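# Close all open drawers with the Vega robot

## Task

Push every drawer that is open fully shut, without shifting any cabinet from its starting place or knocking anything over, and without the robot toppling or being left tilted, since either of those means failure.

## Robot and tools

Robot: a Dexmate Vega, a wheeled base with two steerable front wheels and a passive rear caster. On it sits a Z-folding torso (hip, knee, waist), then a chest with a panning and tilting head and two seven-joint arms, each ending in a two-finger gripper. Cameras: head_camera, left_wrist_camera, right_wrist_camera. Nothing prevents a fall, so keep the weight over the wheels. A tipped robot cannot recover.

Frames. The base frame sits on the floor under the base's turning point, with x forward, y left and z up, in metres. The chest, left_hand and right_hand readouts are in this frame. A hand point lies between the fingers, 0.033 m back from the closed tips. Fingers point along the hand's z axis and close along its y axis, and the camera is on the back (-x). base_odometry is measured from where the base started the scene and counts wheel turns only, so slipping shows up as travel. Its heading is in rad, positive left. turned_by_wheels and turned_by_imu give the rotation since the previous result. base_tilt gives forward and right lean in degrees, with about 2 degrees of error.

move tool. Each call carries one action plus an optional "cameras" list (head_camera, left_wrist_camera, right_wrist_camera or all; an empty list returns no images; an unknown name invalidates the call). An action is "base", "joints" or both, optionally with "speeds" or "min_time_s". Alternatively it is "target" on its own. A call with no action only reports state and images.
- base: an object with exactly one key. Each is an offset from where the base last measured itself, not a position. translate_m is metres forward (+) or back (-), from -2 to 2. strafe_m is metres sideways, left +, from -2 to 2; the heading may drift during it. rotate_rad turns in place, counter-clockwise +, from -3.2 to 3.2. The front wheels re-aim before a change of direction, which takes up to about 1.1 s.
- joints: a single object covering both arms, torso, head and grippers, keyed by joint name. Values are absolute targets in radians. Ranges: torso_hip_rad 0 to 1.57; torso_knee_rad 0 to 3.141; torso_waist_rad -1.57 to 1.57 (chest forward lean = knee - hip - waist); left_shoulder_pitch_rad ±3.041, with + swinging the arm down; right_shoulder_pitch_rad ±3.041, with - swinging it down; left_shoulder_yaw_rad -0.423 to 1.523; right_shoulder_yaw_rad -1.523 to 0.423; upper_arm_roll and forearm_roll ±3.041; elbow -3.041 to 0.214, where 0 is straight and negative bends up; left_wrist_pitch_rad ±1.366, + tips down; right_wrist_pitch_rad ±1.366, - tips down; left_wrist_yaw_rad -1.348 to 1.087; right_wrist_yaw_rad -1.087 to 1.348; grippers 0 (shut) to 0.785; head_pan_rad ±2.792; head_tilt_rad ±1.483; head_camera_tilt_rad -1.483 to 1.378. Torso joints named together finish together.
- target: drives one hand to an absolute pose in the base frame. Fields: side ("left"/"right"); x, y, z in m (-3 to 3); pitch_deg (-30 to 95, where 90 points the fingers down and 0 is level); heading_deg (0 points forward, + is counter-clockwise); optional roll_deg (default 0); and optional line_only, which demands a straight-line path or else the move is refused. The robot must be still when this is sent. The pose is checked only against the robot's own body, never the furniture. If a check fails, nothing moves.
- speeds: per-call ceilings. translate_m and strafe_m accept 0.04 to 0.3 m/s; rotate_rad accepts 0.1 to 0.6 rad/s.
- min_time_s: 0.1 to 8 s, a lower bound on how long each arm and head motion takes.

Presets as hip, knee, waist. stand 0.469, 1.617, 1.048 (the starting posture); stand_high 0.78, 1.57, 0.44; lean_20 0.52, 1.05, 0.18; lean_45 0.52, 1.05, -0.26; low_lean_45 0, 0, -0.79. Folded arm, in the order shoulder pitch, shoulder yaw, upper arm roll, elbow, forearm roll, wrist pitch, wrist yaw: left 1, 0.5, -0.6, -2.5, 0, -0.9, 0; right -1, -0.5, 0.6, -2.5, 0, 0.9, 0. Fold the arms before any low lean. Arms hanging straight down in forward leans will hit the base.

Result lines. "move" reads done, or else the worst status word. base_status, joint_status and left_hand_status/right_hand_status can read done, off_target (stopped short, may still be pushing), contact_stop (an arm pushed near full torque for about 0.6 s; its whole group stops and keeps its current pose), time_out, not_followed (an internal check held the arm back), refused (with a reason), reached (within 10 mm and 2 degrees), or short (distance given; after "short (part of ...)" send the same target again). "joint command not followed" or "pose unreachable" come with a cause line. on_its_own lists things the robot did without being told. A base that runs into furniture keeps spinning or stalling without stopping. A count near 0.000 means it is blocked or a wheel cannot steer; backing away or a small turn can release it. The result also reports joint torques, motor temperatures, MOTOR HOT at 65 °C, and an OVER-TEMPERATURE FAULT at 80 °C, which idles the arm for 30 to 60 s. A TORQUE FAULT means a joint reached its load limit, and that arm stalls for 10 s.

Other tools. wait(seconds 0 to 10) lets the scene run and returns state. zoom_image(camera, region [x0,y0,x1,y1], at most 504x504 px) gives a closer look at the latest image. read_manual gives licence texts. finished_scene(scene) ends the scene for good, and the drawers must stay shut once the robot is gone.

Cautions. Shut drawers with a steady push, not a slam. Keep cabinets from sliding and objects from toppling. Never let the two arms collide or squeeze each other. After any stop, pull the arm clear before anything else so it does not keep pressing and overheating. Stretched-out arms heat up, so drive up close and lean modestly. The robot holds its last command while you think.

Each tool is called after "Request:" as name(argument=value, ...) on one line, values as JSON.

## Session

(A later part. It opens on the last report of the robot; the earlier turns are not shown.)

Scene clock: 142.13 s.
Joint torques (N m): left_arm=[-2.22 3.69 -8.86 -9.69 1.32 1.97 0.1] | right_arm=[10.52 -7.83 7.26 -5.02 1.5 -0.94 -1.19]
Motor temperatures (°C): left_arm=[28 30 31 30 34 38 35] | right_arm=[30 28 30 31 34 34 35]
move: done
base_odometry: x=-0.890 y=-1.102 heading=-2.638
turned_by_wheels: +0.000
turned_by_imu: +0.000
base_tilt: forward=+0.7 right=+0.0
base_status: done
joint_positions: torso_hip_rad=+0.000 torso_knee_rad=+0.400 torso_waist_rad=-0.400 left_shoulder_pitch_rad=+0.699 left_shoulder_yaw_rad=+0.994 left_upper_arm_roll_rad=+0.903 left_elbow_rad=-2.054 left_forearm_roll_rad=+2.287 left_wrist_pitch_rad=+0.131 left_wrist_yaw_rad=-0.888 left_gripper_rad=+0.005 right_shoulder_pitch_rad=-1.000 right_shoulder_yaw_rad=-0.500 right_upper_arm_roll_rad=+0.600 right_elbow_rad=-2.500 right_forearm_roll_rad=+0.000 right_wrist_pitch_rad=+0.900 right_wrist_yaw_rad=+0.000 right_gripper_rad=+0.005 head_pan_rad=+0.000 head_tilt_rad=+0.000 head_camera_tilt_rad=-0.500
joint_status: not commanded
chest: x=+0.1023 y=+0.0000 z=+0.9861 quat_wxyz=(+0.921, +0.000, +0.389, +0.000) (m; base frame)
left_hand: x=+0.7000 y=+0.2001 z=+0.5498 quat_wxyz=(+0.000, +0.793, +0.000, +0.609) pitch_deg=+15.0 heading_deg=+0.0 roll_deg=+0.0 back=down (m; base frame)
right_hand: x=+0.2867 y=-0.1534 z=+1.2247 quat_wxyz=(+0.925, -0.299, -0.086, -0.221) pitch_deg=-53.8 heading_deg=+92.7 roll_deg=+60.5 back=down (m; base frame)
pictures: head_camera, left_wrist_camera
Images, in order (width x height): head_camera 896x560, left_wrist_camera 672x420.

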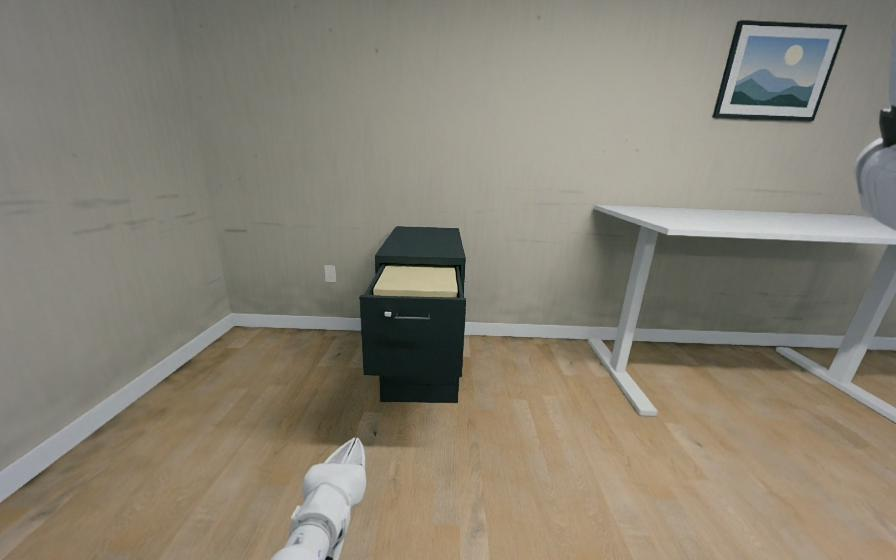

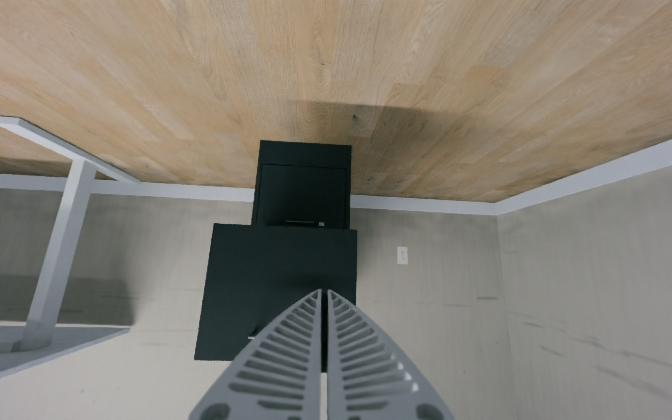

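Request:
move(target={"side":"left","x":0.7,"y":0.16,"z":0.5,"pitch_deg":15,"heading_deg":0}, cameras=[])

Request:
move(base={"translate_m":0.48}, cameras=[])

Request:
move(base={"translate_m":0.24}, speeds={"translate_m":0.12}, cameras=["head_camera","left_wrist_camera"])

Scene clock: 151.47 s.
Joint torques (N m): left_arm=[-10.57 1.51 -5.09 -10.07 1.01 2.01 0.45] | right_arm=[11.45 -7.49 7.07 -5.3 1.48 -0.39 -1.31]
Motor temperatures (°C): left_arm=[28 30 31 30 34 38 35] | right_arm=[30 28 30 31 34 34 35]
move: done
base_odometry: x=-0.890 y=-1.102 heading=-2.638
turned_by_wheels: +0.000
turned_by_imu: +0.001
base_tilt: forward=+0.7 right=+0.0
base_status: not commanded
joint_positions: torso_hip_rad=+0.000 torso_knee_rad=+0.400 torso_waist_rad=-0.400 left_shoulder_pitch_rad=+0.676 left_shoulder_yaw_rad=+0.803 left_upper_arm_roll_rad=+0.981 left_elbow_rad=-1.857 left_forearm_roll_rad=+2.401 left_wrist_pitch_rad=+0.169 left_wrist_yaw_rad=-0.876 left_gripper_rad=+0.005 right_shoulder_pitch_rad=-1.000 right_shoulder_yaw_rad=-0.500 right_upper_arm_roll_rad=+0.600 right_elbow_rad=-2.500 right_forearm_roll_rad=+0.000 right_wrist_pitch_rad=+0.900 right_wrist_yaw_rad=+0.000 right_gripper_rad=+0.005 head_pan_rad=+0.000 head_tilt_rad=+0.000 head_camera_tilt_rad=-0.500
joint_status: not commanded
chest: x=+0.1023 y=+0.0000 z=+0.9861 quat_wxyz=(+0.921, +0.000, +0.389, +0.000) (m; base frame)
left_hand: x=+0.7000 y=+0.1616 z=+0.5011 quat_wxyz=(+0.000, +0.794, +0.000, +0.609) pitch_deg=+15.0 heading_deg=+0.0 roll_deg=+0.0 back=down (m; base frame)
left_hand_status: reached (straight line, planned for 1.0 s): 2 mm and 0.0 deg off.
right_hand: x=+0.2867 y=-0.1534 z=+1.2247 quat_wxyz=(+0.925, -0.299, -0.086, -0.221) pitch_deg=-53.8 heading_deg=+92.7 roll_deg=+60.5 back=down (m; base frame)
pictures: none
No camera images: "cameras" was empty.

Scene clock: 154.60 s.
Joint torques (N m): left_arm=[-10.02 -1.95 -10.58 -9.67 1.36 1.49 0.42] | right_arm=[10.81 -7.73 7.01 -5.01 1.46 -1.09 -1.31]
Motor temperatures (°C): left_arm=[28 30 31 30 34 38 35] | right_arm=[30 28 30 31 34 34 35]
move: done
base_odometry: x=-1.310 y=-1.334 heading=-2.638
turned_by_wheels: +0.000
turned_by_imu: +0.000
base_tilt: forward=+0.7 right=-0.1
base_status: done
joint_positions: torso_hip_rad=+0.000 torso_knee_rad=+0.400 torso_waist_rad=-0.400 left_shoulder_pitch_rad=+0.676 left_shoulder_yaw_rad=+0.798 left_upper_arm_roll_rad=+0.984 left_elbow_rad=-1.851 left_forearm_roll_rad=+2.404 left_wrist_pitch_rad=+0.170 left_wrist_yaw_rad=-0.876 left_gripper_rad=+0.005 right_shoulder_pitch_rad=-1.000 right_shoulder_yaw_rad=-0.500 right_upper_arm_roll_rad=+0.600 right_elbow_rad=-2.500 right_forearm_roll_rad=+0.000 right_wrist_pitch_rad=+0.900 right_wrist_yaw_rad=+0.000 right_gripper_rad=+0.005 head_pan_rad=+0.000 head_tilt_rad=+0.000 head_camera_tilt_rad=-0.500
joint_status: not commanded
chest: x=+0.1023 y=+0.0000 z=+0.9861 quat_wxyz=(+0.921, +0.000, +0.389, +0.000) (m; base frame)
left_hand: x=+0.6998 y=+0.1600 z=+0.4996 quat_wxyz=(+0.000, +0.794, +0.000, +0.608) pitch_deg=+15.0 heading_deg=+0.0 roll_deg=+0.0 back=down (m; base frame)
right_hand: x=+0.2867 y=-0.1534 z=+1.2246 quat_wxyz=(+0.925, -0.299, -0.086, -0.221) pitch_deg=-53.8 heading_deg=+92.7 roll_deg=+60.5 back=down (m; base frame)
pictures: none
No camera images: "cameras" was empty.

Scene clock: 157.53 s.
Joint torques (N m): left_arm=[-9.21 -0.51 -11.3 -9.45 0.51 3.19 0.04] | right_arm=[10.85 -7.74 6.94 -5.1 1.53 -0.95 -1.22]
Motor temperatures (°C): left_arm=[28 30 31 30 34 38 35] | right_arm=[30 28 30 31 34 34 35]
move: done
base_odometry: x=-1.520 y=-1.451 heading=-2.639
turned_by_wheels: +0.000
turned_by_imu: +0.000
base_tilt: forward=+0.8 right=+0.0
base_status: done
joint_positions: torso_hip_rad=+0.000 torso_knee_rad=+0.400 torso_waist_rad=-0.400 left_shoulder_pitch_rad=+0.676 left_shoulder_yaw_rad=+0.798 left_upper_arm_roll_rad=+0.984 left_elbow_rad=-1.851 left_forearm_roll_rad=+2.404 left_wrist_pitch_rad=+0.170 left_wrist_yaw_rad=-0.876 left_gripper_rad=+0.005 right_shoulder_pitch_rad=-1.000 right_shoulder_yaw_rad=-0.500 right_upper_arm_roll_rad=+0.600 right_elbow_rad=-2.500 right_forearm_roll_rad=+0.000 right_wrist_pitch_rad=+0.900 right_wrist_yaw_rad=+0.000 right_gripper_rad=+0.005 head_pan_rad=+0.000 head_tilt_rad=+0.000 head_camera_tilt_rad=-0.500
joint_status: not commanded
chest: x=+0.1023 y=+0.0000 z=+0.9861 quat_wxyz=(+0.921, +0.000, +0.389, +0.000) (m; base frame)
left_hand: x=+0.6998 y=+0.1600 z=+0.4996 quat_wxyz=(+0.000, +0.794, +0.000, +0.608) pitch_deg=+15.0 heading_deg=+0.0 roll_deg=+0.0 back=down (m; base frame)
right_hand: x=+0.2867 y=-0.1534 z=+1.2246 quat_wxyz=(+0.925, -0.299, -0.086, -0.221) pitch_deg=-53.8 heading_deg=+92.7 roll_deg=+60.5 back=down (m; base frame)
pictures: head_camera, left_wrist_camera
Images, in order (width x height): head_camera 896x560, left_wrist_camera 672x420.

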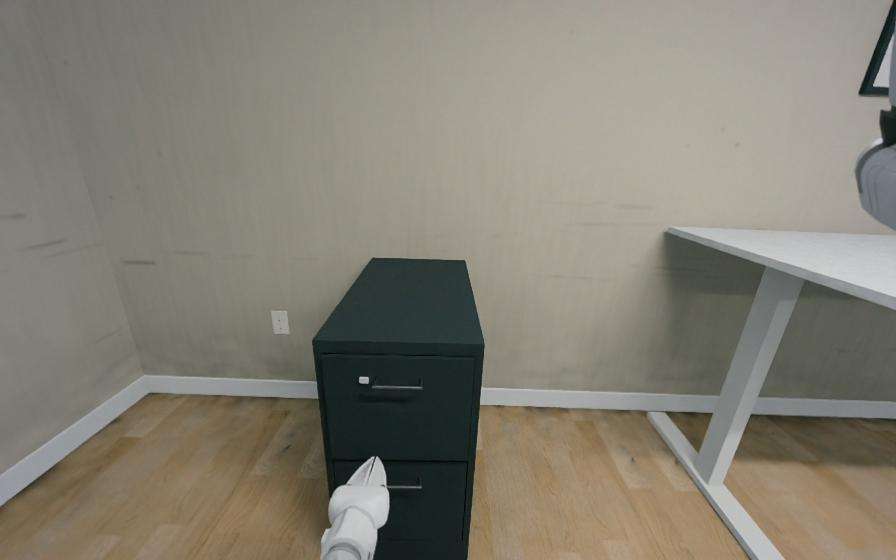

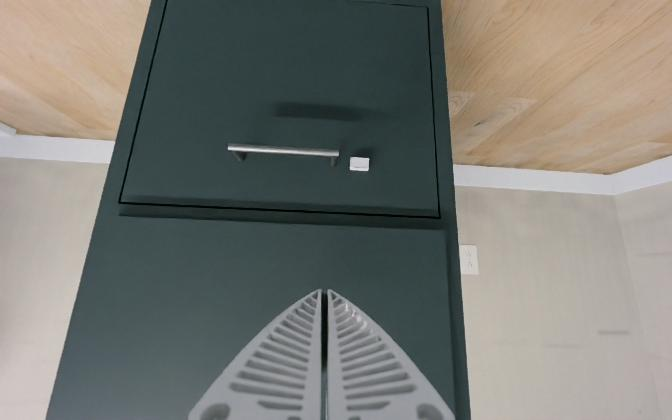

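Request:
move(base={"translate_m":0.035}, speeds={"translate_m":0.06}, cameras=["left_wrist_camera"])

Scene clock: 162.67 s.
Joint torques (N m): left_arm=[-9.41 1.63 -12.88 -9.09 1.23 2.48 0.03] | right_arm=[11.61 -7.24 7.23 -5.99 1.57 -0.66 -1.22]
Motor temperatures (°C): left_arm=[28 30 31 31 34 38 35] | right_arm=[30 28 30 31 34 34 35]
move: done
base_odometry: x=-1.550 y=-1.468 heading=-2.639
turned_by_wheels: +0.000
turned_by_imu: +0.000
base_tilt: forward=+0.7 right=+0.0
base_status: done
joint_positions: torso_hip_rad=+0.000 torso_knee_rad=+0.400 torso_waist_rad=-0.400 left_shoulder_pitch_rad=+0.676 left_shoulder_yaw_rad=+0.798 left_upper_arm_roll_rad=+0.984 left_elbow_rad=-1.851 left_forearm_roll_rad=+2.404 left_wrist_pitch_rad=+0.170 left_wrist_yaw_rad=-0.876 left_gripper_rad=+0.005 right_shoulder_pitch_rad=-1.000 right_shoulder_yaw_rad=-0.500 right_upper_arm_roll_rad=+0.600 right_elbow_rad=-2.500 right_forearm_roll_rad=+0.000 right_wrist_pitch_rad=+0.900 right_wrist_yaw_rad=+0.000 right_gripper_rad=+0.005 head_pan_rad=+0.000 head_tilt_rad=+0.000 head_camera_tilt_rad=-0.500
joint_status: not commanded
chest: x=+0.1023 y=+0.0000 z=+0.9861 quat_wxyz=(+0.921, +0.000, +0.389, +0.000) (m; base frame)
left_hand: x=+0.6998 y=+0.1600 z=+0.4996 quat_wxyz=(+0.000, +0.794, +0.000, +0.608) pitch_deg=+15.0 heading_deg=+0.0 roll_deg=+0.0 back=down (m; base frame)
right_hand: x=+0.2867 y=-0.1534 z=+1.2246 quat_wxyz=(+0.925, -0.299, -0.086, -0.221) pitch_deg=-53.8 heading_deg=+92.7 roll_deg=+60.5 back=down (m; base frame)
pictures: left_wrist_camera
Images, in order (width x height): left_wrist_camera 672x420.

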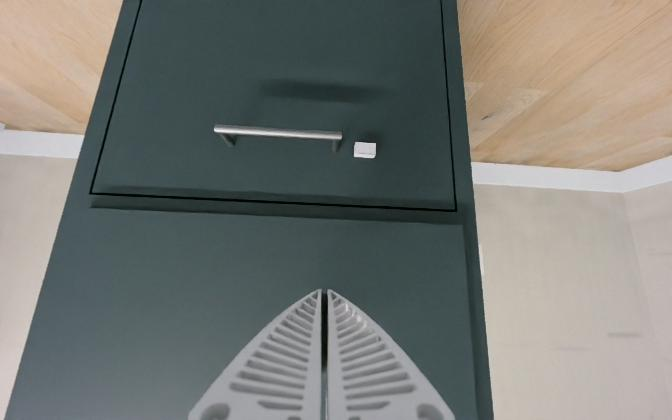

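Request:
move(base={"translate_m":0.03}, speeds={"translate_m":0.06}, cameras=["head_camera","left_wrist_camera"])

Scene clock: 168.23 s.
Joint torques (N m): left_arm=[-10.43 -0.74 -12.82 -11.24 0.85 2.31 0.06] | right_arm=[10.54 -7.39 6.78 -5.38 1.52 -0.64 -1.15]
Motor temperatures (°C): left_arm=[28 30 31 31 34 38 35] | right_arm=[30 28 30 31 34 34 35]
move: done
base_odometry: x=-1.577 y=-1.482 heading=-2.640
turned_by_wheels: +0.000
turned_by_imu: +0.000
base_tilt: forward=+0.7 right=+0.0
base_status: done
joint_positions: torso_hip_rad=+0.000 torso_knee_rad=+0.400 torso_waist_rad=-0.400 left_shoulder_pitch_rad=+0.676 left_shoulder_yaw_rad=+0.798 left_upper_arm_roll_rad=+0.984 left_elbow_rad=-1.851 left_forearm_roll_rad=+2.404 left_wrist_pitch_rad=+0.170 left_wrist_yaw_rad=-0.876 left_gripper_rad=+0.005 right_shoulder_pitch_rad=-1.000 right_shoulder_yaw_rad=-0.500 right_upper_arm_roll_rad=+0.600 right_elbow_rad=-2.500 right_forearm_roll_rad=+0.000 right_wrist_pitch_rad=+0.900 right_wrist_yaw_rad=+0.000 right_gripper_rad=+0.005 head_pan_rad=+0.000 head_tilt_rad=+0.000 head_camera_tilt_rad=-0.500
joint_status: not commanded
chest: x=+0.1023 y=+0.0000 z=+0.9861 quat_wxyz=(+0.921, +0.000, +0.389, +0.000) (m; base frame)
left_hand: x=+0.6998 y=+0.1600 z=+0.4996 quat_wxyz=(+0.000, +0.794, +0.000, +0.608) pitch_deg=+15.0 heading_deg=+0.0 roll_deg=+0.0 back=down (m; base frame)
right_hand: x=+0.2867 y=-0.1534 z=+1.2246 quat_wxyz=(+0.925, -0.299, -0.086, -0.221) pitch_deg=-53.8 heading_deg=+92.7 roll_deg=+60.5 back=down (m; base frame)
pictures: head_camera, left_wrist_camera
Images, in order (width x height): head_camera 896x560, left_wrist_camera 672x420.

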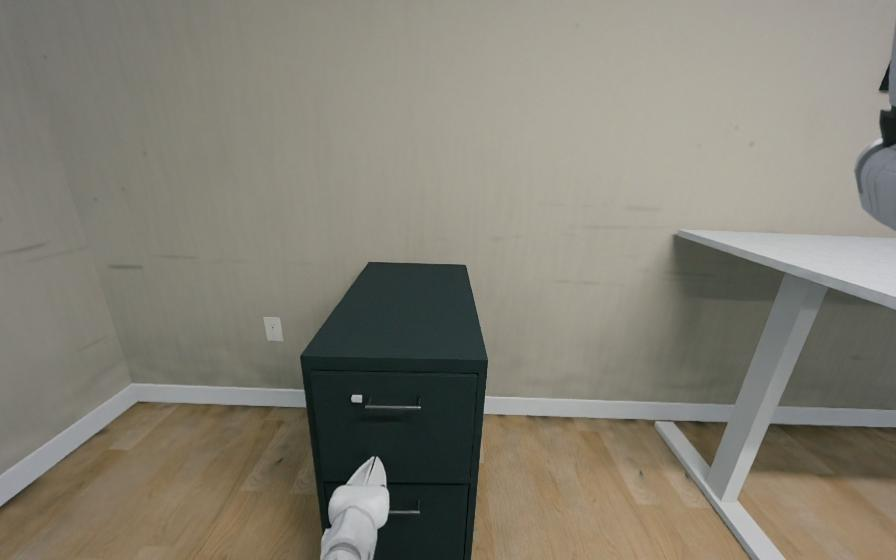

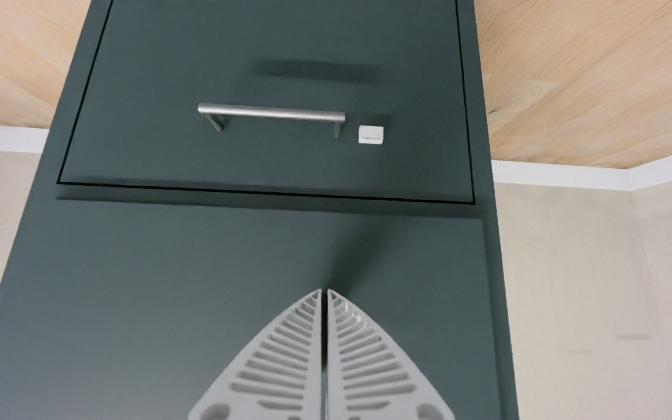

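Request:
move(base={"translate_m":0.03}, speeds={"translate_m":0.06}, cameras=["head_camera","left_wrist_camera"])

Scene clock: 175.30 s.
Joint torques (N m): left_arm=[-27.13 -1.17 -29.71 -8.42 2.32 4.04 1.38] | right_arm=[11.08 -6.38 7.25 -5.18 1.53 -1.33 -1.34]
Motor temperatures (°C): left_arm=[28 30 31 31 34 38 35] | right_arm=[30 28 30 31 34 34 35]
move: done
base_odometry: x=-1.603 y=-1.497 heading=-2.639
turned_by_wheels: +0.000
turned_by_imu: +0.001
base_tilt: forward=+0.6 right=-0.1
base_status: done
joint_positions: torso_hip_rad=+0.000 torso_knee_rad=+0.400 torso_waist_rad=-0.400 left_shoulder_pitch_rad=+0.676 left_shoulder_yaw_rad=+0.798 left_upper_arm_roll_rad=+0.985 left_elbow_rad=-1.851 left_forearm_roll_rad=+2.404 left_wrist_pitch_rad=+0.169 left_wrist_yaw_rad=-0.876 left_gripper_rad=+0.005 right_shoulder_pitch_rad=-1.000 right_shoulder_yaw_rad=-0.500 right_upper_arm_roll_rad=+0.600 right_elbow_rad=-2.500 right_forearm_roll_rad=+0.000 right_wrist_pitch_rad=+0.900 right_wrist_yaw_rad=+0.000 right_gripper_rad=+0.005 head_pan_rad=+0.000 head_tilt_rad=+0.000 head_camera_tilt_rad=-0.500
joint_status: not commanded
chest: x=+0.1022 y=+0.0000 z=+0.9861 quat_wxyz=(+0.921, +0.000, +0.389, +0.000) (m; base frame)
left_hand: x=+0.6988 y=+0.1596 z=+0.4984 quat_wxyz=(+0.000, +0.794, +0.000, +0.608) pitch_deg=+15.2 heading_deg=+0.0 roll_deg=+0.0 back=down (m; base frame)
right_hand: x=+0.2866 y=-0.1534 z=+1.2247 quat_wxyz=(+0.925, -0.299, -0.086, -0.221) pitch_deg=-53.8 heading_deg=+92.7 roll_deg=+60.4 back=down (m; base frame)
pictures: head_camera, left_wrist_camera
Images, in order (width x height): head_camera 896x560, left_wrist_camera 672x420.

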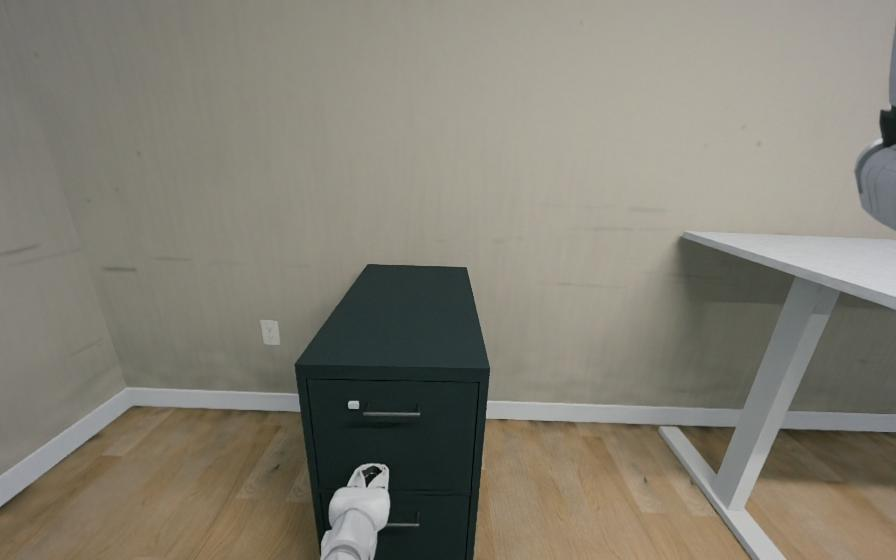

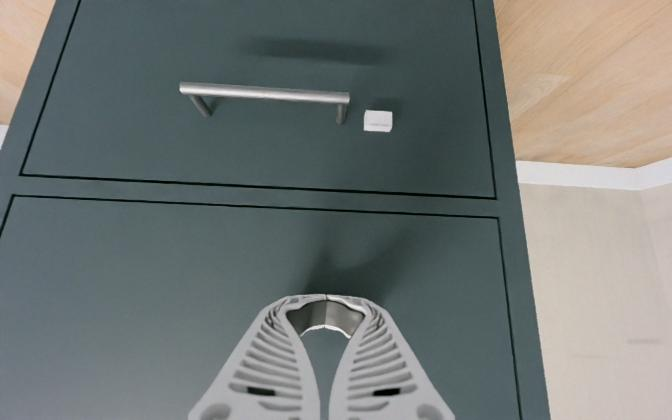

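Request:
move(base={"translate_m":-1.7}, cameras=[])

Request:
move(base={"rotate_rad":-1.54}, cameras=["head_camera"])

Scene clock: 191.50 s.
Joint torques (N m): left_arm=[-10.56 0.57 -10.86 -8.76 1.2 2.67 0.41] | right_arm=[10.6 -7.09 6.88 -5.38 1.49 -0.74 -1.27]
Motor temperatures (°C): left_arm=[29 30 32 31 34 39 35] | right_arm=[30 28 30 31 34 34 35]
move: done
base_odometry: x=-0.115 y=-0.675 heading=-2.640
turned_by_wheels: -0.001
turned_by_imu: +0.001
base_tilt: forward=+0.6 right=+0.0
base_status: done
joint_positions: torso_hip_rad=+0.000 torso_knee_rad=+0.400 torso_waist_rad=-0.400 left_shoulder_pitch_rad=+0.676 left_shoulder_yaw_rad=+0.798 left_upper_arm_roll_rad=+0.984 left_elbow_rad=-1.851 left_forearm_roll_rad=+2.404 left_wrist_pitch_rad=+0.170 left_wrist_yaw_rad=-0.876 left_gripper_rad=+0.005 right_shoulder_pitch_rad=-1.000 right_shoulder_yaw_rad=-0.500 right_upper_arm_roll_rad=+0.600 right_elbow_rad=-2.500 right_forearm_roll_rad=+0.000 right_wrist_pitch_rad=+0.900 right_wrist_yaw_rad=+0.000 right_gripper_rad=+0.005 head_pan_rad=+0.000 head_tilt_rad=+0.000 head_camera_tilt_rad=-0.500
joint_status: not commanded
chest: x=+0.1023 y=+0.0000 z=+0.9861 quat_wxyz=(+0.921, +0.000, +0.389, +0.000) (m; base frame)
left_hand: x=+0.6998 y=+0.1600 z=+0.4996 quat_wxyz=(+0.000, +0.794, +0.000, +0.608) pitch_deg=+15.0 heading_deg=+0.0 roll_deg=+0.0 back=down (m; base frame)
right_hand: x=+0.2867 y=-0.1534 z=+1.2246 quat_wxyz=(+0.925, -0.299, -0.086, -0.221) pitch_deg=-53.8 heading_deg=+92.7 roll_deg=+60.5 back=down (m; base frame)
pictures: none
No camera images: "cameras" was empty.

Scene clock: 195.67 s.
Joint torques (N m): left_arm=[-11.35 0.27 -13.16 -11.46 1.3 1.26 0.04] | right_arm=[9.91 -6.91 7.13 -4.64 1.56 -1.15 -1.4]
Motor temperatures (°C): left_arm=[29 30 32 31 34 39 35] | right_arm=[30 28 30 31 34 34 35]
move: done
base_odometry: x=-0.116 y=-0.675 heading=+2.101
turned_by_wheels: -1.542
turned_by_imu: -1.513
base_tilt: forward=+0.6 right=-0.1
base_status: done
joint_positions: torso_hip_rad=+0.000 torso_knee_rad=+0.400 torso_waist_rad=-0.400 left_shoulder_pitch_rad=+0.676 left_shoulder_yaw_rad=+0.798 left_upper_arm_roll_rad=+0.984 left_elbow_rad=-1.851 left_forearm_roll_rad=+2.404 left_wrist_pitch_rad=+0.170 left_wrist_yaw_rad=-0.876 left_gripper_rad=+0.005 right_shoulder_pitch_rad=-1.000 right_shoulder_yaw_rad=-0.500 right_upper_arm_roll_rad=+0.600 right_elbow_rad=-2.500 right_forearm_roll_rad=+0.000 right_wrist_pitch_rad=+0.900 right_wrist_yaw_rad=+0.000 right_gripper_rad=+0.005 head_pan_rad=+0.000 head_tilt_rad=+0.000 head_camera_tilt_rad=-0.500
joint_status: not commanded
chest: x=+0.1023 y=+0.0000 z=+0.9861 quat_wxyz=(+0.921, +0.000, +0.389, +0.000) (m; base frame)
left_hand: x=+0.6998 y=+0.1600 z=+0.4996 quat_wxyz=(+0.000, +0.794, +0.000, +0.608) pitch_deg=+15.0 heading_deg=+0.0 roll_deg=+0.0 back=down (m; base frame)
right_hand: x=+0.2867 y=-0.1534 z=+1.2246 quat_wxyz=(+0.925, -0.299, -0.086, -0.221) pitch_deg=-53.8 heading_deg=+92.7 roll_deg=+60.5 back=down (m; base frame)
pictures: head_camera
Images, in order (width x height): head_camera 896x560.

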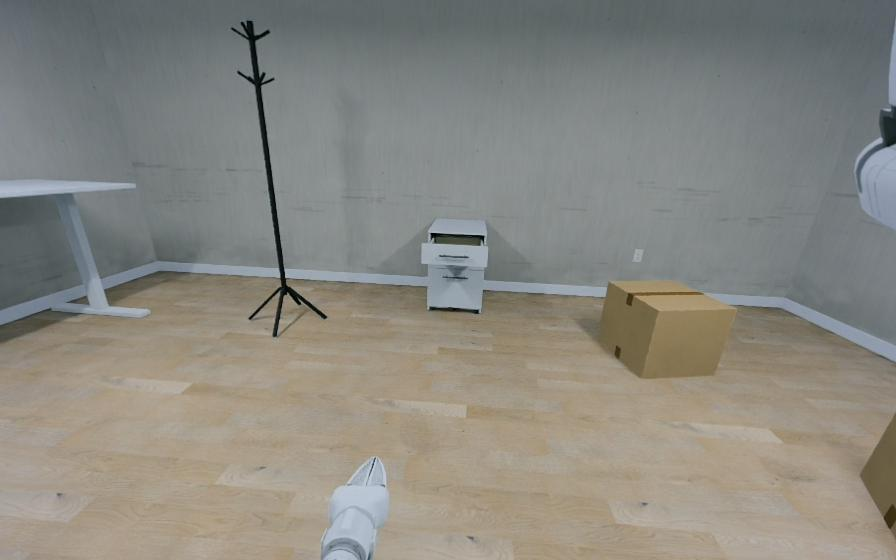

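Request:
move(base={"rotate_rad":-0.04}, cameras=[])

Request:
move(target={"side":"left","x":0.7,"y":0.16,"z":0.57,"pitch_deg":10,"heading_deg":0}, cameras=[])

Request:
move(base={"translate_m":1.22}, cameras=["head_camera","left_wrist_camera"])

Scene clock: 204.77 s.
Joint torques (N m): left_arm=[-10.34 1.27 -10.63 -9.38 1.01 2.1 0.35] | right_arm=[10.64 -6.92 7.39 -5.37 1.55 -0.86 -1.21]
Motor temperatures (°C): left_arm=[29 30 32 31 34 39 35] | right_arm=[30 28 30 31 34 34 35]
move: done
base_odometry: x=-0.116 y=-0.675 heading=+2.061
turned_by_wheels: -0.040
turned_by_imu: -0.038
base_tilt: forward=+0.6 right=-0.1
base_status: done
joint_positions: torso_hip_rad=+0.000 torso_knee_rad=+0.400 torso_waist_rad=-0.400 left_shoulder_pitch_rad=+0.676 left_shoulder_yaw_rad=+0.798 left_upper_arm_roll_rad=+0.984 left_elbow_rad=-1.851 left_forearm_roll_rad=+2.404 left_wrist_pitch_rad=+0.170 left_wrist_yaw_rad=-0.876 left_gripper_rad=+0.005 right_shoulder_pitch_rad=-1.000 right_shoulder_yaw_rad=-0.500 right_upper_arm_roll_rad=+0.600 right_elbow_rad=-2.500 right_forearm_roll_rad=+0.000 right_wrist_pitch_rad=+0.900 right_wrist_yaw_rad=+0.000 right_gripper_rad=+0.005 head_pan_rad=+0.000 head_tilt_rad=+0.000 head_camera_tilt_rad=-0.500
joint_status: not commanded
chest: x=+0.1023 y=+0.0000 z=+0.9861 quat_wxyz=(+0.921, +0.000, +0.389, +0.000) (m; base frame)
left_hand: x=+0.6998 y=+0.1600 z=+0.4996 quat_wxyz=(+0.000, +0.794, +0.000, +0.608) pitch_deg=+15.0 heading_deg=+0.0 roll_deg=+0.0 back=down (m; base frame)
right_hand: x=+0.2867 y=-0.1534 z=+1.2246 quat_wxyz=(+0.925, -0.299, -0.086, -0.221) pitch_deg=-53.8 heading_deg=+92.7 roll_deg=+60.5 back=down (m; base frame)
pictures: none
No camera images: "cameras" was empty.

Scene clock: 206.97 s.
Joint torques (N m): left_arm=[-5.72 5.02 -11.44 -11.83 0.7 2.74 -0.12] | right_arm=[10.53 -8.34 7.06 -5.16 1.42 -0.49 -1.1]
Motor temperatures (°C): left_arm=[28 30 32 31 34 39 35] | right_arm=[30 28 30 31 34 34 35]
move: done
base_odometry: x=-0.116 y=-0.675 heading=+2.061
turned_by_wheels: +0.000
turned_by_imu: +0.000
base_tilt: forward=+0.6 right=-0.1
base_status: not commanded
joint_positions: torso_hip_rad=+0.000 torso_knee_rad=+0.400 torso_waist_rad=-0.400 left_shoulder_pitch_rad=+0.682 left_shoulder_yaw_rad=+0.872 left_upper_arm_roll_rad=+0.957 left_elbow_rad=-2.010 left_forearm_roll_rad=+2.437 left_wrist_pitch_rad=+0.145 left_wrist_yaw_rad=-0.944 left_gripper_rad=+0.005 right_shoulder_pitch_rad=-1.000 right_shoulder_yaw_rad=-0.500 right_upper_arm_roll_rad=+0.600 right_elbow_rad=-2.500 right_forearm_roll_rad=+0.000 right_wrist_pitch_rad=+0.900 right_wrist_yaw_rad=+0.000 right_gripper_rad=+0.005 head_pan_rad=+0.000 head_tilt_rad=+0.000 head_camera_tilt_rad=-0.500
joint_status: not commanded
chest: x=+0.1023 y=+0.0000 z=+0.9861 quat_wxyz=(+0.921, +0.000, +0.389, +0.000) (m; base frame)
left_hand: x=+0.7000 y=+0.1600 z=+0.5671 quat_wxyz=(+0.000, +0.767, +0.000, +0.641) pitch_deg=+10.2 heading_deg=+0.0 roll_deg=+0.0 back=down (m; base frame)
left_hand_status: reached (straight line, planned for 0.9 s): 3 mm and 0.2 deg off.
right_hand: x=+0.2867 y=-0.1534 z=+1.2246 quat_wxyz=(+0.925, -0.299, -0.086, -0.221) pitch_deg=-53.8 heading_deg=+92.7 roll_deg=+60.5 back=down (m; base frame)
pictures: none
No camera images: "cameras" was empty.

Scene clock: 212.80 s.
Joint torques (N m): left_arm=[-4.99 2.99 -10.28 -12.07 1.96 3.07 -0.44] | right_arm=[10.77 -7.8 6.8 -6.2 1.45 -0.88 -1.34]
Motor temperatures (°C): left_arm=[28 30 32 31 34 38 35] | right_arm=[30 28 30 31 34 34 35]
move: done
base_odometry: x=-0.694 y=+0.399 heading=+2.061
turned_by_wheels: +0.000
turned_by_imu: +0.000
base_tilt: forward=+0.7 right=+0.0
base_status: done
joint_positions: torso_hip_rad=+0.000 torso_knee_rad=+0.400 torso_waist_rad=-0.400 left_shoulder_pitch_rad=+0.682 left_shoulder_yaw_rad=+0.874 left_upper_arm_roll_rad=+0.955 left_elbow_rad=-2.016 left_forearm_roll_rad=+2.438 left_wrist_pitch_rad=+0.144 left_wrist_yaw_rad=-0.946 left_gripper_rad=+0.005 right_shoulder_pitch_rad=-1.000 right_shoulder_yaw_rad=-0.500 right_upper_arm_roll_rad=+0.600 right_elbow_rad=-2.500 right_forearm_roll_rad=+0.000 right_wrist_pitch_rad=+0.900 right_wrist_yaw_rad=+0.000 right_gripper_rad=+0.005 head_pan_rad=+0.000 head_tilt_rad=+0.000 head_camera_tilt_rad=-0.500
joint_status: not commanded
chest: x=+0.1023 y=+0.0000 z=+0.9861 quat_wxyz=(+0.921, +0.000, +0.389, +0.000) (m; base frame)
left_hand: x=+0.6999 y=+0.1599 z=+0.5697 quat_wxyz=(+0.000, +0.766, +0.000, +0.643) pitch_deg=+10.0 heading_deg=+0.0 roll_deg=+0.0 back=down (m; base frame)
right_hand: x=+0.2867 y=-0.1534 z=+1.2246 quat_wxyz=(+0.925, -0.299, -0.086, -0.221) pitch_deg=-53.8 heading_deg=+92.7 roll_deg=+60.5 back=down (m; base frame)
pictures: head_camera, left_wrist_camera
Images, in order (width x height): head_camera 896x560, left_wrist_camera 672x420.

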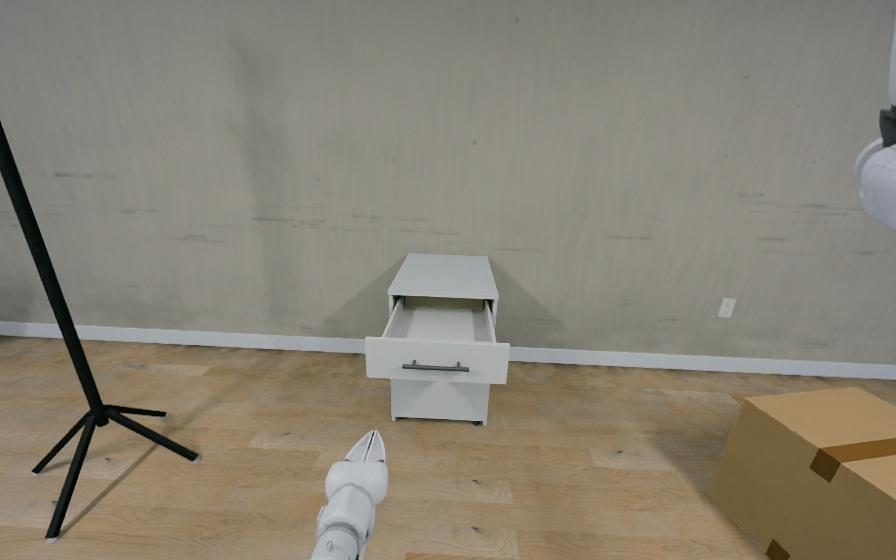

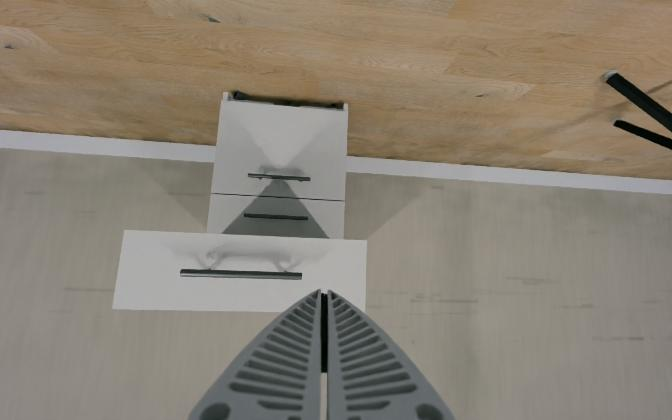

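Request:
move(target={"side":"left","x":0.7,"y":0.1,"z":0.584,"pitch_deg":10,"heading_deg":0}, cameras=[])

Request:
move(base={"translate_m":0.25}, cameras=["head_camera","left_wrist_camera"])

Scene clock: 223.47 s.
Joint torques (N m): left_arm=[-11.84 -3.97 -6.87 -14.08 1.21 1.03 -0.34] | right_arm=[11.03 -6.97 6.94 -4.86 1.54 -0.35 -1.07]
Motor temperatures (°C): left_arm=[28 30 32 31 34 38 35] | right_arm=[30 28 30 31 34 34 35]
move: done
base_odometry: x=-0.694 y=+0.399 heading=+2.061
turned_by_wheels: +0.000
turned_by_imu: +0.001
base_tilt: forward=+0.7 right=-0.1
base_status: not commanded
joint_positions: torso_hip_rad=+0.000 torso_knee_rad=+0.400 torso_waist_rad=-0.400 left_shoulder_pitch_rad=+0.626 left_shoulder_yaw_rad=+0.732 left_upper_arm_roll_rad=+1.008 left_elbow_rad=-2.025 left_forearm_roll_rad=+2.492 left_wrist_pitch_rad=+0.021 left_wrist_yaw_rad=-1.033 left_gripper_rad=+0.005 right_shoulder_pitch_rad=-1.000 right_shoulder_yaw_rad=-0.500 right_upper_arm_roll_rad=+0.600 right_elbow_rad=-2.500 right_forearm_roll_rad=+0.000 right_wrist_pitch_rad=+0.900 right_wrist_yaw_rad=+0.000 right_gripper_rad=+0.005 head_pan_rad=+0.000 head_tilt_rad=+0.000 head_camera_tilt_rad=-0.500
joint_status: not commanded
chest: x=+0.1023 y=+0.0000 z=+0.9861 quat_wxyz=(+0.921, +0.000, +0.389, +0.000) (m; base frame)
left_hand: x=+0.7000 y=+0.1025 z=+0.5829 quat_wxyz=(+0.000, +0.766, +0.000, +0.642) pitch_deg=+10.0 heading_deg=+0.0 roll_deg=+0.0 back=down (m; base frame)
left_hand_status: reached (straight line, planned for 0.8 s): 3 mm and 0.0 deg off.
right_hand: x=+0.2867 y=-0.1534 z=+1.2246 quat_wxyz=(+0.925, -0.299, -0.086, -0.221) pitch_deg=-53.8 heading_deg=+92.7 roll_deg=+60.5 back=down (m; base frame)
pictures: none
No camera images: "cameras" was empty.

Scene clock: 225.70 s.
Joint torques (N m): left_arm=[-10.56 0.96 -5.98 -13.04 1.37 0.66 -0.61] | right_arm=[10.82 -6.93 7.03 -6.02 1.49 -0.47 -1.37]
Motor temperatures (°C): left_arm=[28 30 32 31 34 38 35] | right_arm=[30 28 30 31 34 34 35]
move: done
base_odometry: x=-0.812 y=+0.620 heading=+2.060
turned_by_wheels: +0.000
turned_by_imu: +0.000
base_tilt: forward=+0.6 right=-0.1
base_status: done
joint_positions: torso_hip_rad=+0.000 torso_knee_rad=+0.400 torso_waist_rad=-0.400 left_shoulder_pitch_rad=+0.624 left_shoulder_yaw_rad=+0.726 left_upper_arm_roll_rad=+1.010 left_elbow_rad=-2.026 left_forearm_roll_rad=+2.495 left_wrist_pitch_rad=+0.016 left_wrist_yaw_rad=-1.037 left_gripper_rad=+0.005 right_shoulder_pitch_rad=-1.000 right_shoulder_yaw_rad=-0.500 right_upper_arm_roll_rad=+0.600 right_elbow_rad=-2.500 right_forearm_roll_rad=+0.000 right_wrist_pitch_rad=+0.900 right_wrist_yaw_rad=+0.000 right_gripper_rad=+0.005 head_pan_rad=+0.000 head_tilt_rad=+0.000 head_camera_tilt_rad=-0.500
joint_status: not commanded
chest: x=+0.1024 y=+0.0000 z=+0.9861 quat_wxyz=(+0.921, +0.000, +0.390, +0.000) (m; base frame)
left_hand: x=+0.6999 y=+0.1001 z=+0.5837 quat_wxyz=(+0.000, +0.766, +0.000, +0.643) pitch_deg=+10.0 heading_deg=+0.0 roll_deg=+0.0 back=down (m; base frame)
right_hand: x=+0.2868 y=-0.1534 z=+1.2246 quat_wxyz=(+0.925, -0.299, -0.086, -0.221) pitch_deg=-53.8 heading_deg=+92.7 roll_deg=+60.5 back=down (m; base frame)
pictures: head_camera, left_wrist_camera
Images, in order (width x height): head_camera 896x560, left_wrist_camera 672x420.

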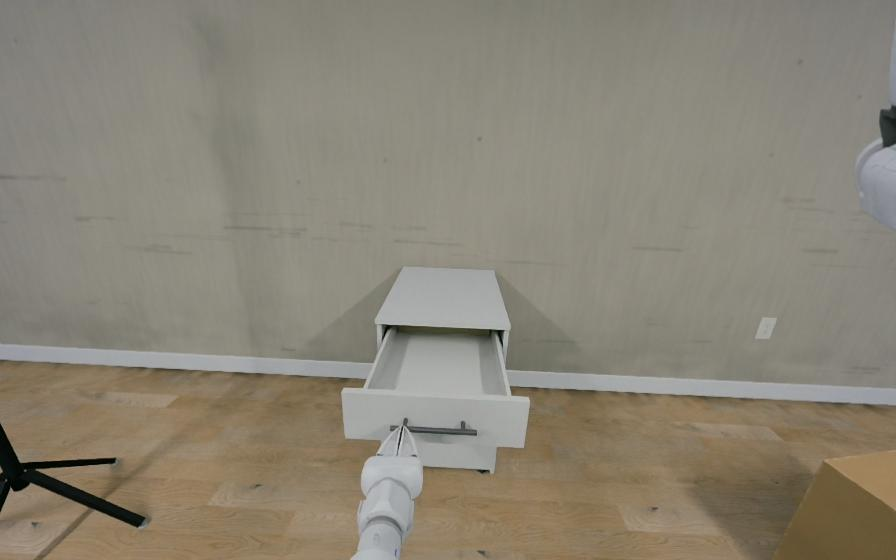

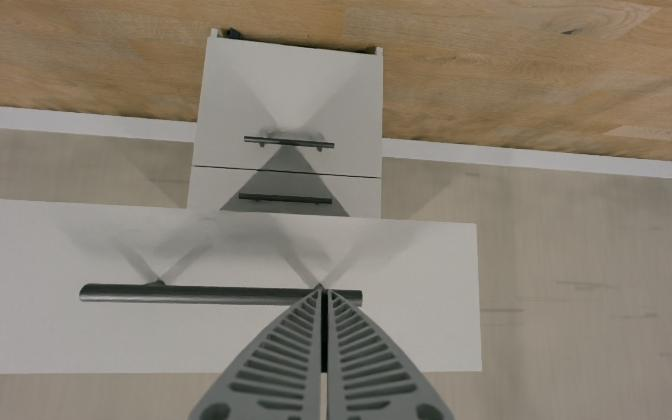

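Request:
move(target={"side":"left","x":0.7,"y":0.1,"z":0.625,"pitch_deg":10,"heading_deg":0}, cameras=[])

Request:
move(base={"translate_m":0.32}, speeds={"translate_m":0.12}, cameras=["head_camera","left_wrist_camera"])

Scene clock: 235.60 s.
Joint torques (N m): left_arm=[-11.48 -0.05 -11.05 -13.12 1.98 1.54 -0.61] | right_arm=[9.84 -7.57 7.16 -5.44 1.5 -1.09 -1.23]
Motor temperatures (°C): left_arm=[28 30 31 31 34 38 35] | right_arm=[30 28 30 31 34 34 35]
move: done
base_odometry: x=-0.812 y=+0.620 heading=+2.060
turned_by_wheels: +0.000
turned_by_imu: +0.001
base_tilt: forward=+0.7 right=+0.0
base_status: not commanded
joint_positions: torso_hip_rad=+0.000 torso_knee_rad=+0.400 torso_waist_rad=-0.400 left_shoulder_pitch_rad=+0.602 left_shoulder_yaw_rad=+0.766 left_upper_arm_roll_rad=+0.976 left_elbow_rad=-2.162 left_forearm_roll_rad=+2.438 left_wrist_pitch_rad=-0.086 left_wrist_yaw_rad=-1.087 left_gripper_rad=+0.005 right_shoulder_pitch_rad=-1.000 right_shoulder_yaw_rad=-0.500 right_upper_arm_roll_rad=+0.600 right_elbow_rad=-2.500 right_forearm_roll_rad=+0.000 right_wrist_pitch_rad=+0.900 right_wrist_yaw_rad=+0.000 right_gripper_rad=+0.005 head_pan_rad=+0.000 head_tilt_rad=+0.000 head_camera_tilt_rad=-0.500
joint_status: not commanded
chest: x=+0.1024 y=+0.0000 z=+0.9861 quat_wxyz=(+0.921, +0.000, +0.390, +0.000) (m; base frame)
left_hand: x=+0.6999 y=+0.1000 z=+0.6229 quat_wxyz=(+0.000, +0.766, +0.000, +0.642) pitch_deg=+10.0 heading_deg=+0.0 roll_deg=+0.0 back=down (m; base frame)
left_hand_status: reached (straight line, planned for 0.8 s): 2 mm and 0.0 deg off.
right_hand: x=+0.2868 y=-0.1534 z=+1.2246 quat_wxyz=(+0.925, -0.299, -0.086, -0.221) pitch_deg=-53.8 heading_deg=+92.7 roll_deg=+60.5 back=down (m; base frame)
pictures: none
No camera images: "cameras" was empty.

Scene clock: 239.13 s.
Joint torques (N m): left_arm=[-11.65 -1.91 -11.78 -11.57 2.04 2.66 -0.34] | right_arm=[10.91 -7.59 7.1 -5.37 1.51 -0.4 -1.3]
Motor temperatures (°C): left_arm=[28 30 31 31 34 38 35] | right_arm=[30 28 30 31 34 34 35]
move: done
base_odometry: x=-0.963 y=+0.902 heading=+2.060
turned_by_wheels: +0.000
turned_by_imu: +0.000
base_tilt: forward=+0.7 right=+0.0
base_status: done
joint_positions: torso_hip_rad=+0.000 torso_knee_rad=+0.400 torso_waist_rad=-0.400 left_shoulder_pitch_rad=+0.601 left_shoulder_yaw_rad=+0.768 left_upper_arm_roll_rad=+0.975 left_elbow_rad=-2.168 left_forearm_roll_rad=+2.435 left_wrist_pitch_rad=-0.090 left_wrist_yaw_rad=-1.089 left_gripper_rad=+0.005 right_shoulder_pitch_rad=-1.000 right_shoulder_yaw_rad=-0.500 right_upper_arm_roll_rad=+0.600 right_elbow_rad=-2.500 right_forearm_roll_rad=+0.000 right_wrist_pitch_rad=+0.900 right_wrist_yaw_rad=+0.000 right_gripper_rad=+0.005 head_pan_rad=+0.000 head_tilt_rad=+0.000 head_camera_tilt_rad=-0.500
joint_status: not commanded
chest: x=+0.1023 y=+0.0000 z=+0.9861 quat_wxyz=(+0.921, +0.000, +0.390, +0.000) (m; base frame)
left_hand: x=+0.6998 y=+0.0999 z=+0.6246 quat_wxyz=(+0.000, +0.766, +0.000, +0.643) pitch_deg=+10.0 heading_deg=+0.0 roll_deg=+0.0 back=down (m; base frame)
right_hand: x=+0.2868 y=-0.1534 z=+1.2246 quat_wxyz=(+0.925, -0.299, -0.086, -0.221) pitch_deg=-53.8 heading_deg=+92.7 roll_deg=+60.5 back=down (m; base frame)
pictures: head_camera, left_wrist_camera
Images, in order (width x height): head_camera 896x560, left_wrist_camera 672x420.

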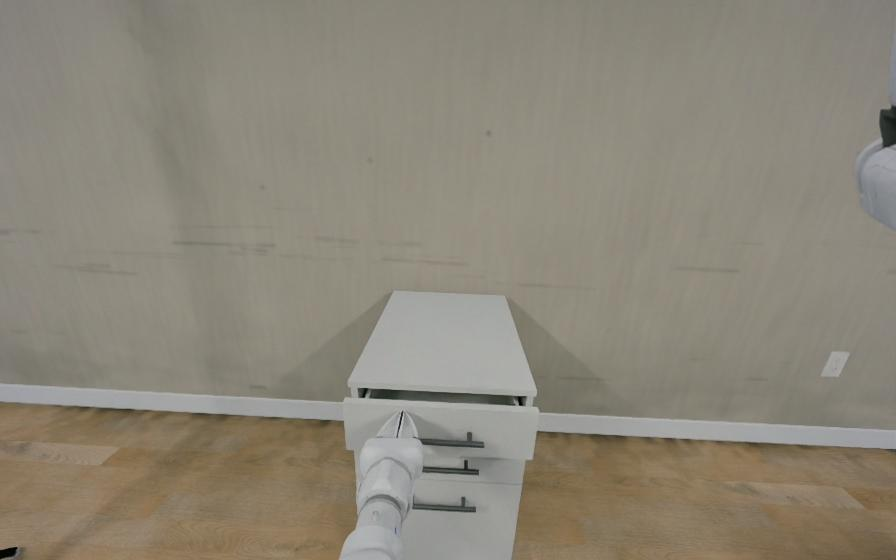

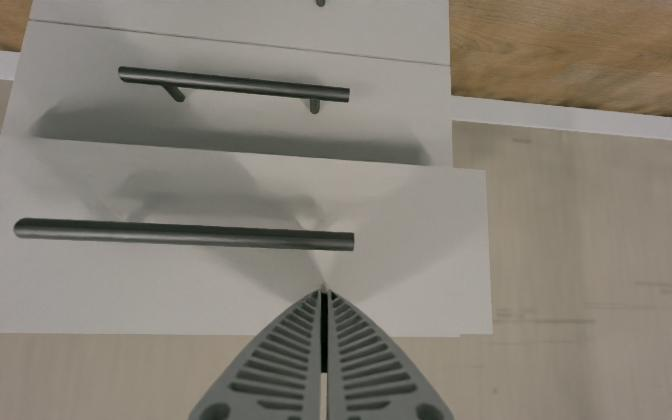

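Request:
move(base={"translate_m":0.09}, speeds={"translate_m":0.08}, cameras=["head_camera","left_wrist_camera"])

Scene clock: 244.27 s.
Joint torques (N m): left_arm=[-21.4 1.82 -26.15 -6.31 3 3.1 1.33] | right_arm=[11.04 -7.62 7.03 -4.77 1.5 -1.04 -1.15]
Motor temperatures (°C): left_arm=[28 30 31 31 34 38 35] | right_arm=[30 28 30 31 34 34 35]
move: done
base_odometry: x=-1.006 y=+0.981 heading=+2.060
turned_by_wheels: +0.000
turned_by_imu: +0.001
base_tilt: forward=+0.6 right=+0.0
base_status: done
joint_positions: torso_hip_rad=+0.000 torso_knee_rad=+0.400 torso_waist_rad=-0.400 left_shoulder_pitch_rad=+0.602 left_shoulder_yaw_rad=+0.768 left_upper_arm_roll_rad=+0.976 left_elbow_rad=-2.168 left_forearm_roll_rad=+2.435 left_wrist_pitch_rad=-0.091 left_wrist_yaw_rad=-1.090 left_gripper_rad=+0.005 right_shoulder_pitch_rad=-1.000 right_shoulder_yaw_rad=-0.500 right_upper_arm_roll_rad=+0.600 right_elbow_rad=-2.500 right_forearm_roll_rad=+0.000 right_wrist_pitch_rad=+0.900 right_wrist_yaw_rad=+0.000 right_gripper_rad=+0.005 head_pan_rad=+0.000 head_tilt_rad=+0.000 head_camera_tilt_rad=-0.500
joint_status: not commanded
chest: x=+0.1022 y=+0.0000 z=+0.9861 quat_wxyz=(+0.921, +0.000, +0.389, +0.000) (m; base frame)
left_hand: x=+0.6991 y=+0.0995 z=+0.6239 quat_wxyz=(+0.000, +0.767, +0.000, +0.642) pitch_deg=+10.1 heading_deg=-0.1 roll_deg=+0.0 back=down (m; base frame)
right_hand: x=+0.2865 y=-0.1534 z=+1.2247 quat_wxyz=(+0.924, -0.299, -0.086, -0.221) pitch_deg=-53.8 heading_deg=+92.7 roll_deg=+60.4 back=down (m; base frame)
pictures: head_camera, left_wrist_camera
Images, in order (width x height): head_camera 896x560, left_wrist_camera 672x420.

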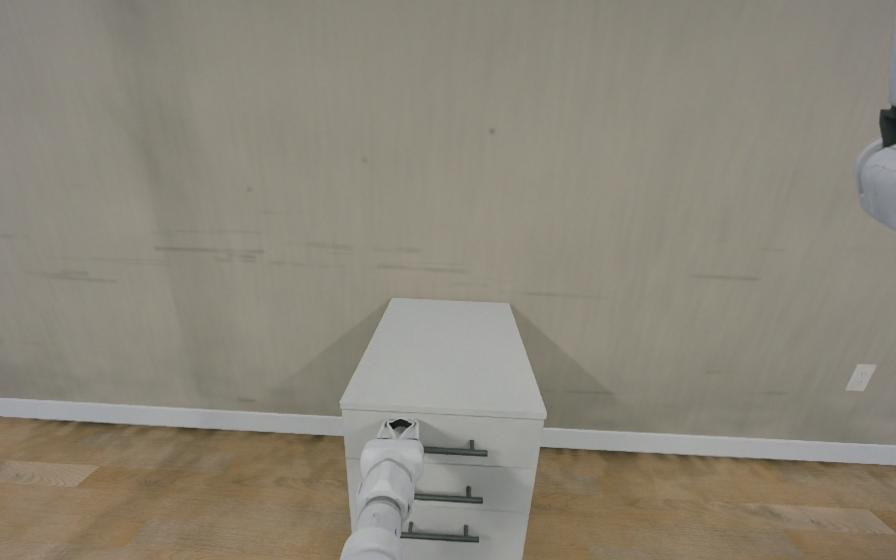

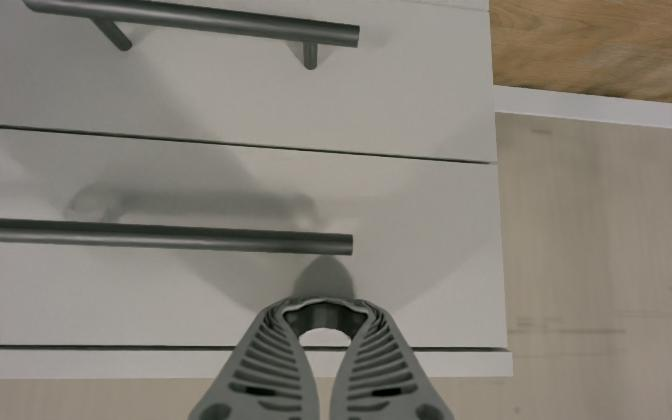

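Request:
finished_scene(scene=2)

The scene is finished: the task was done.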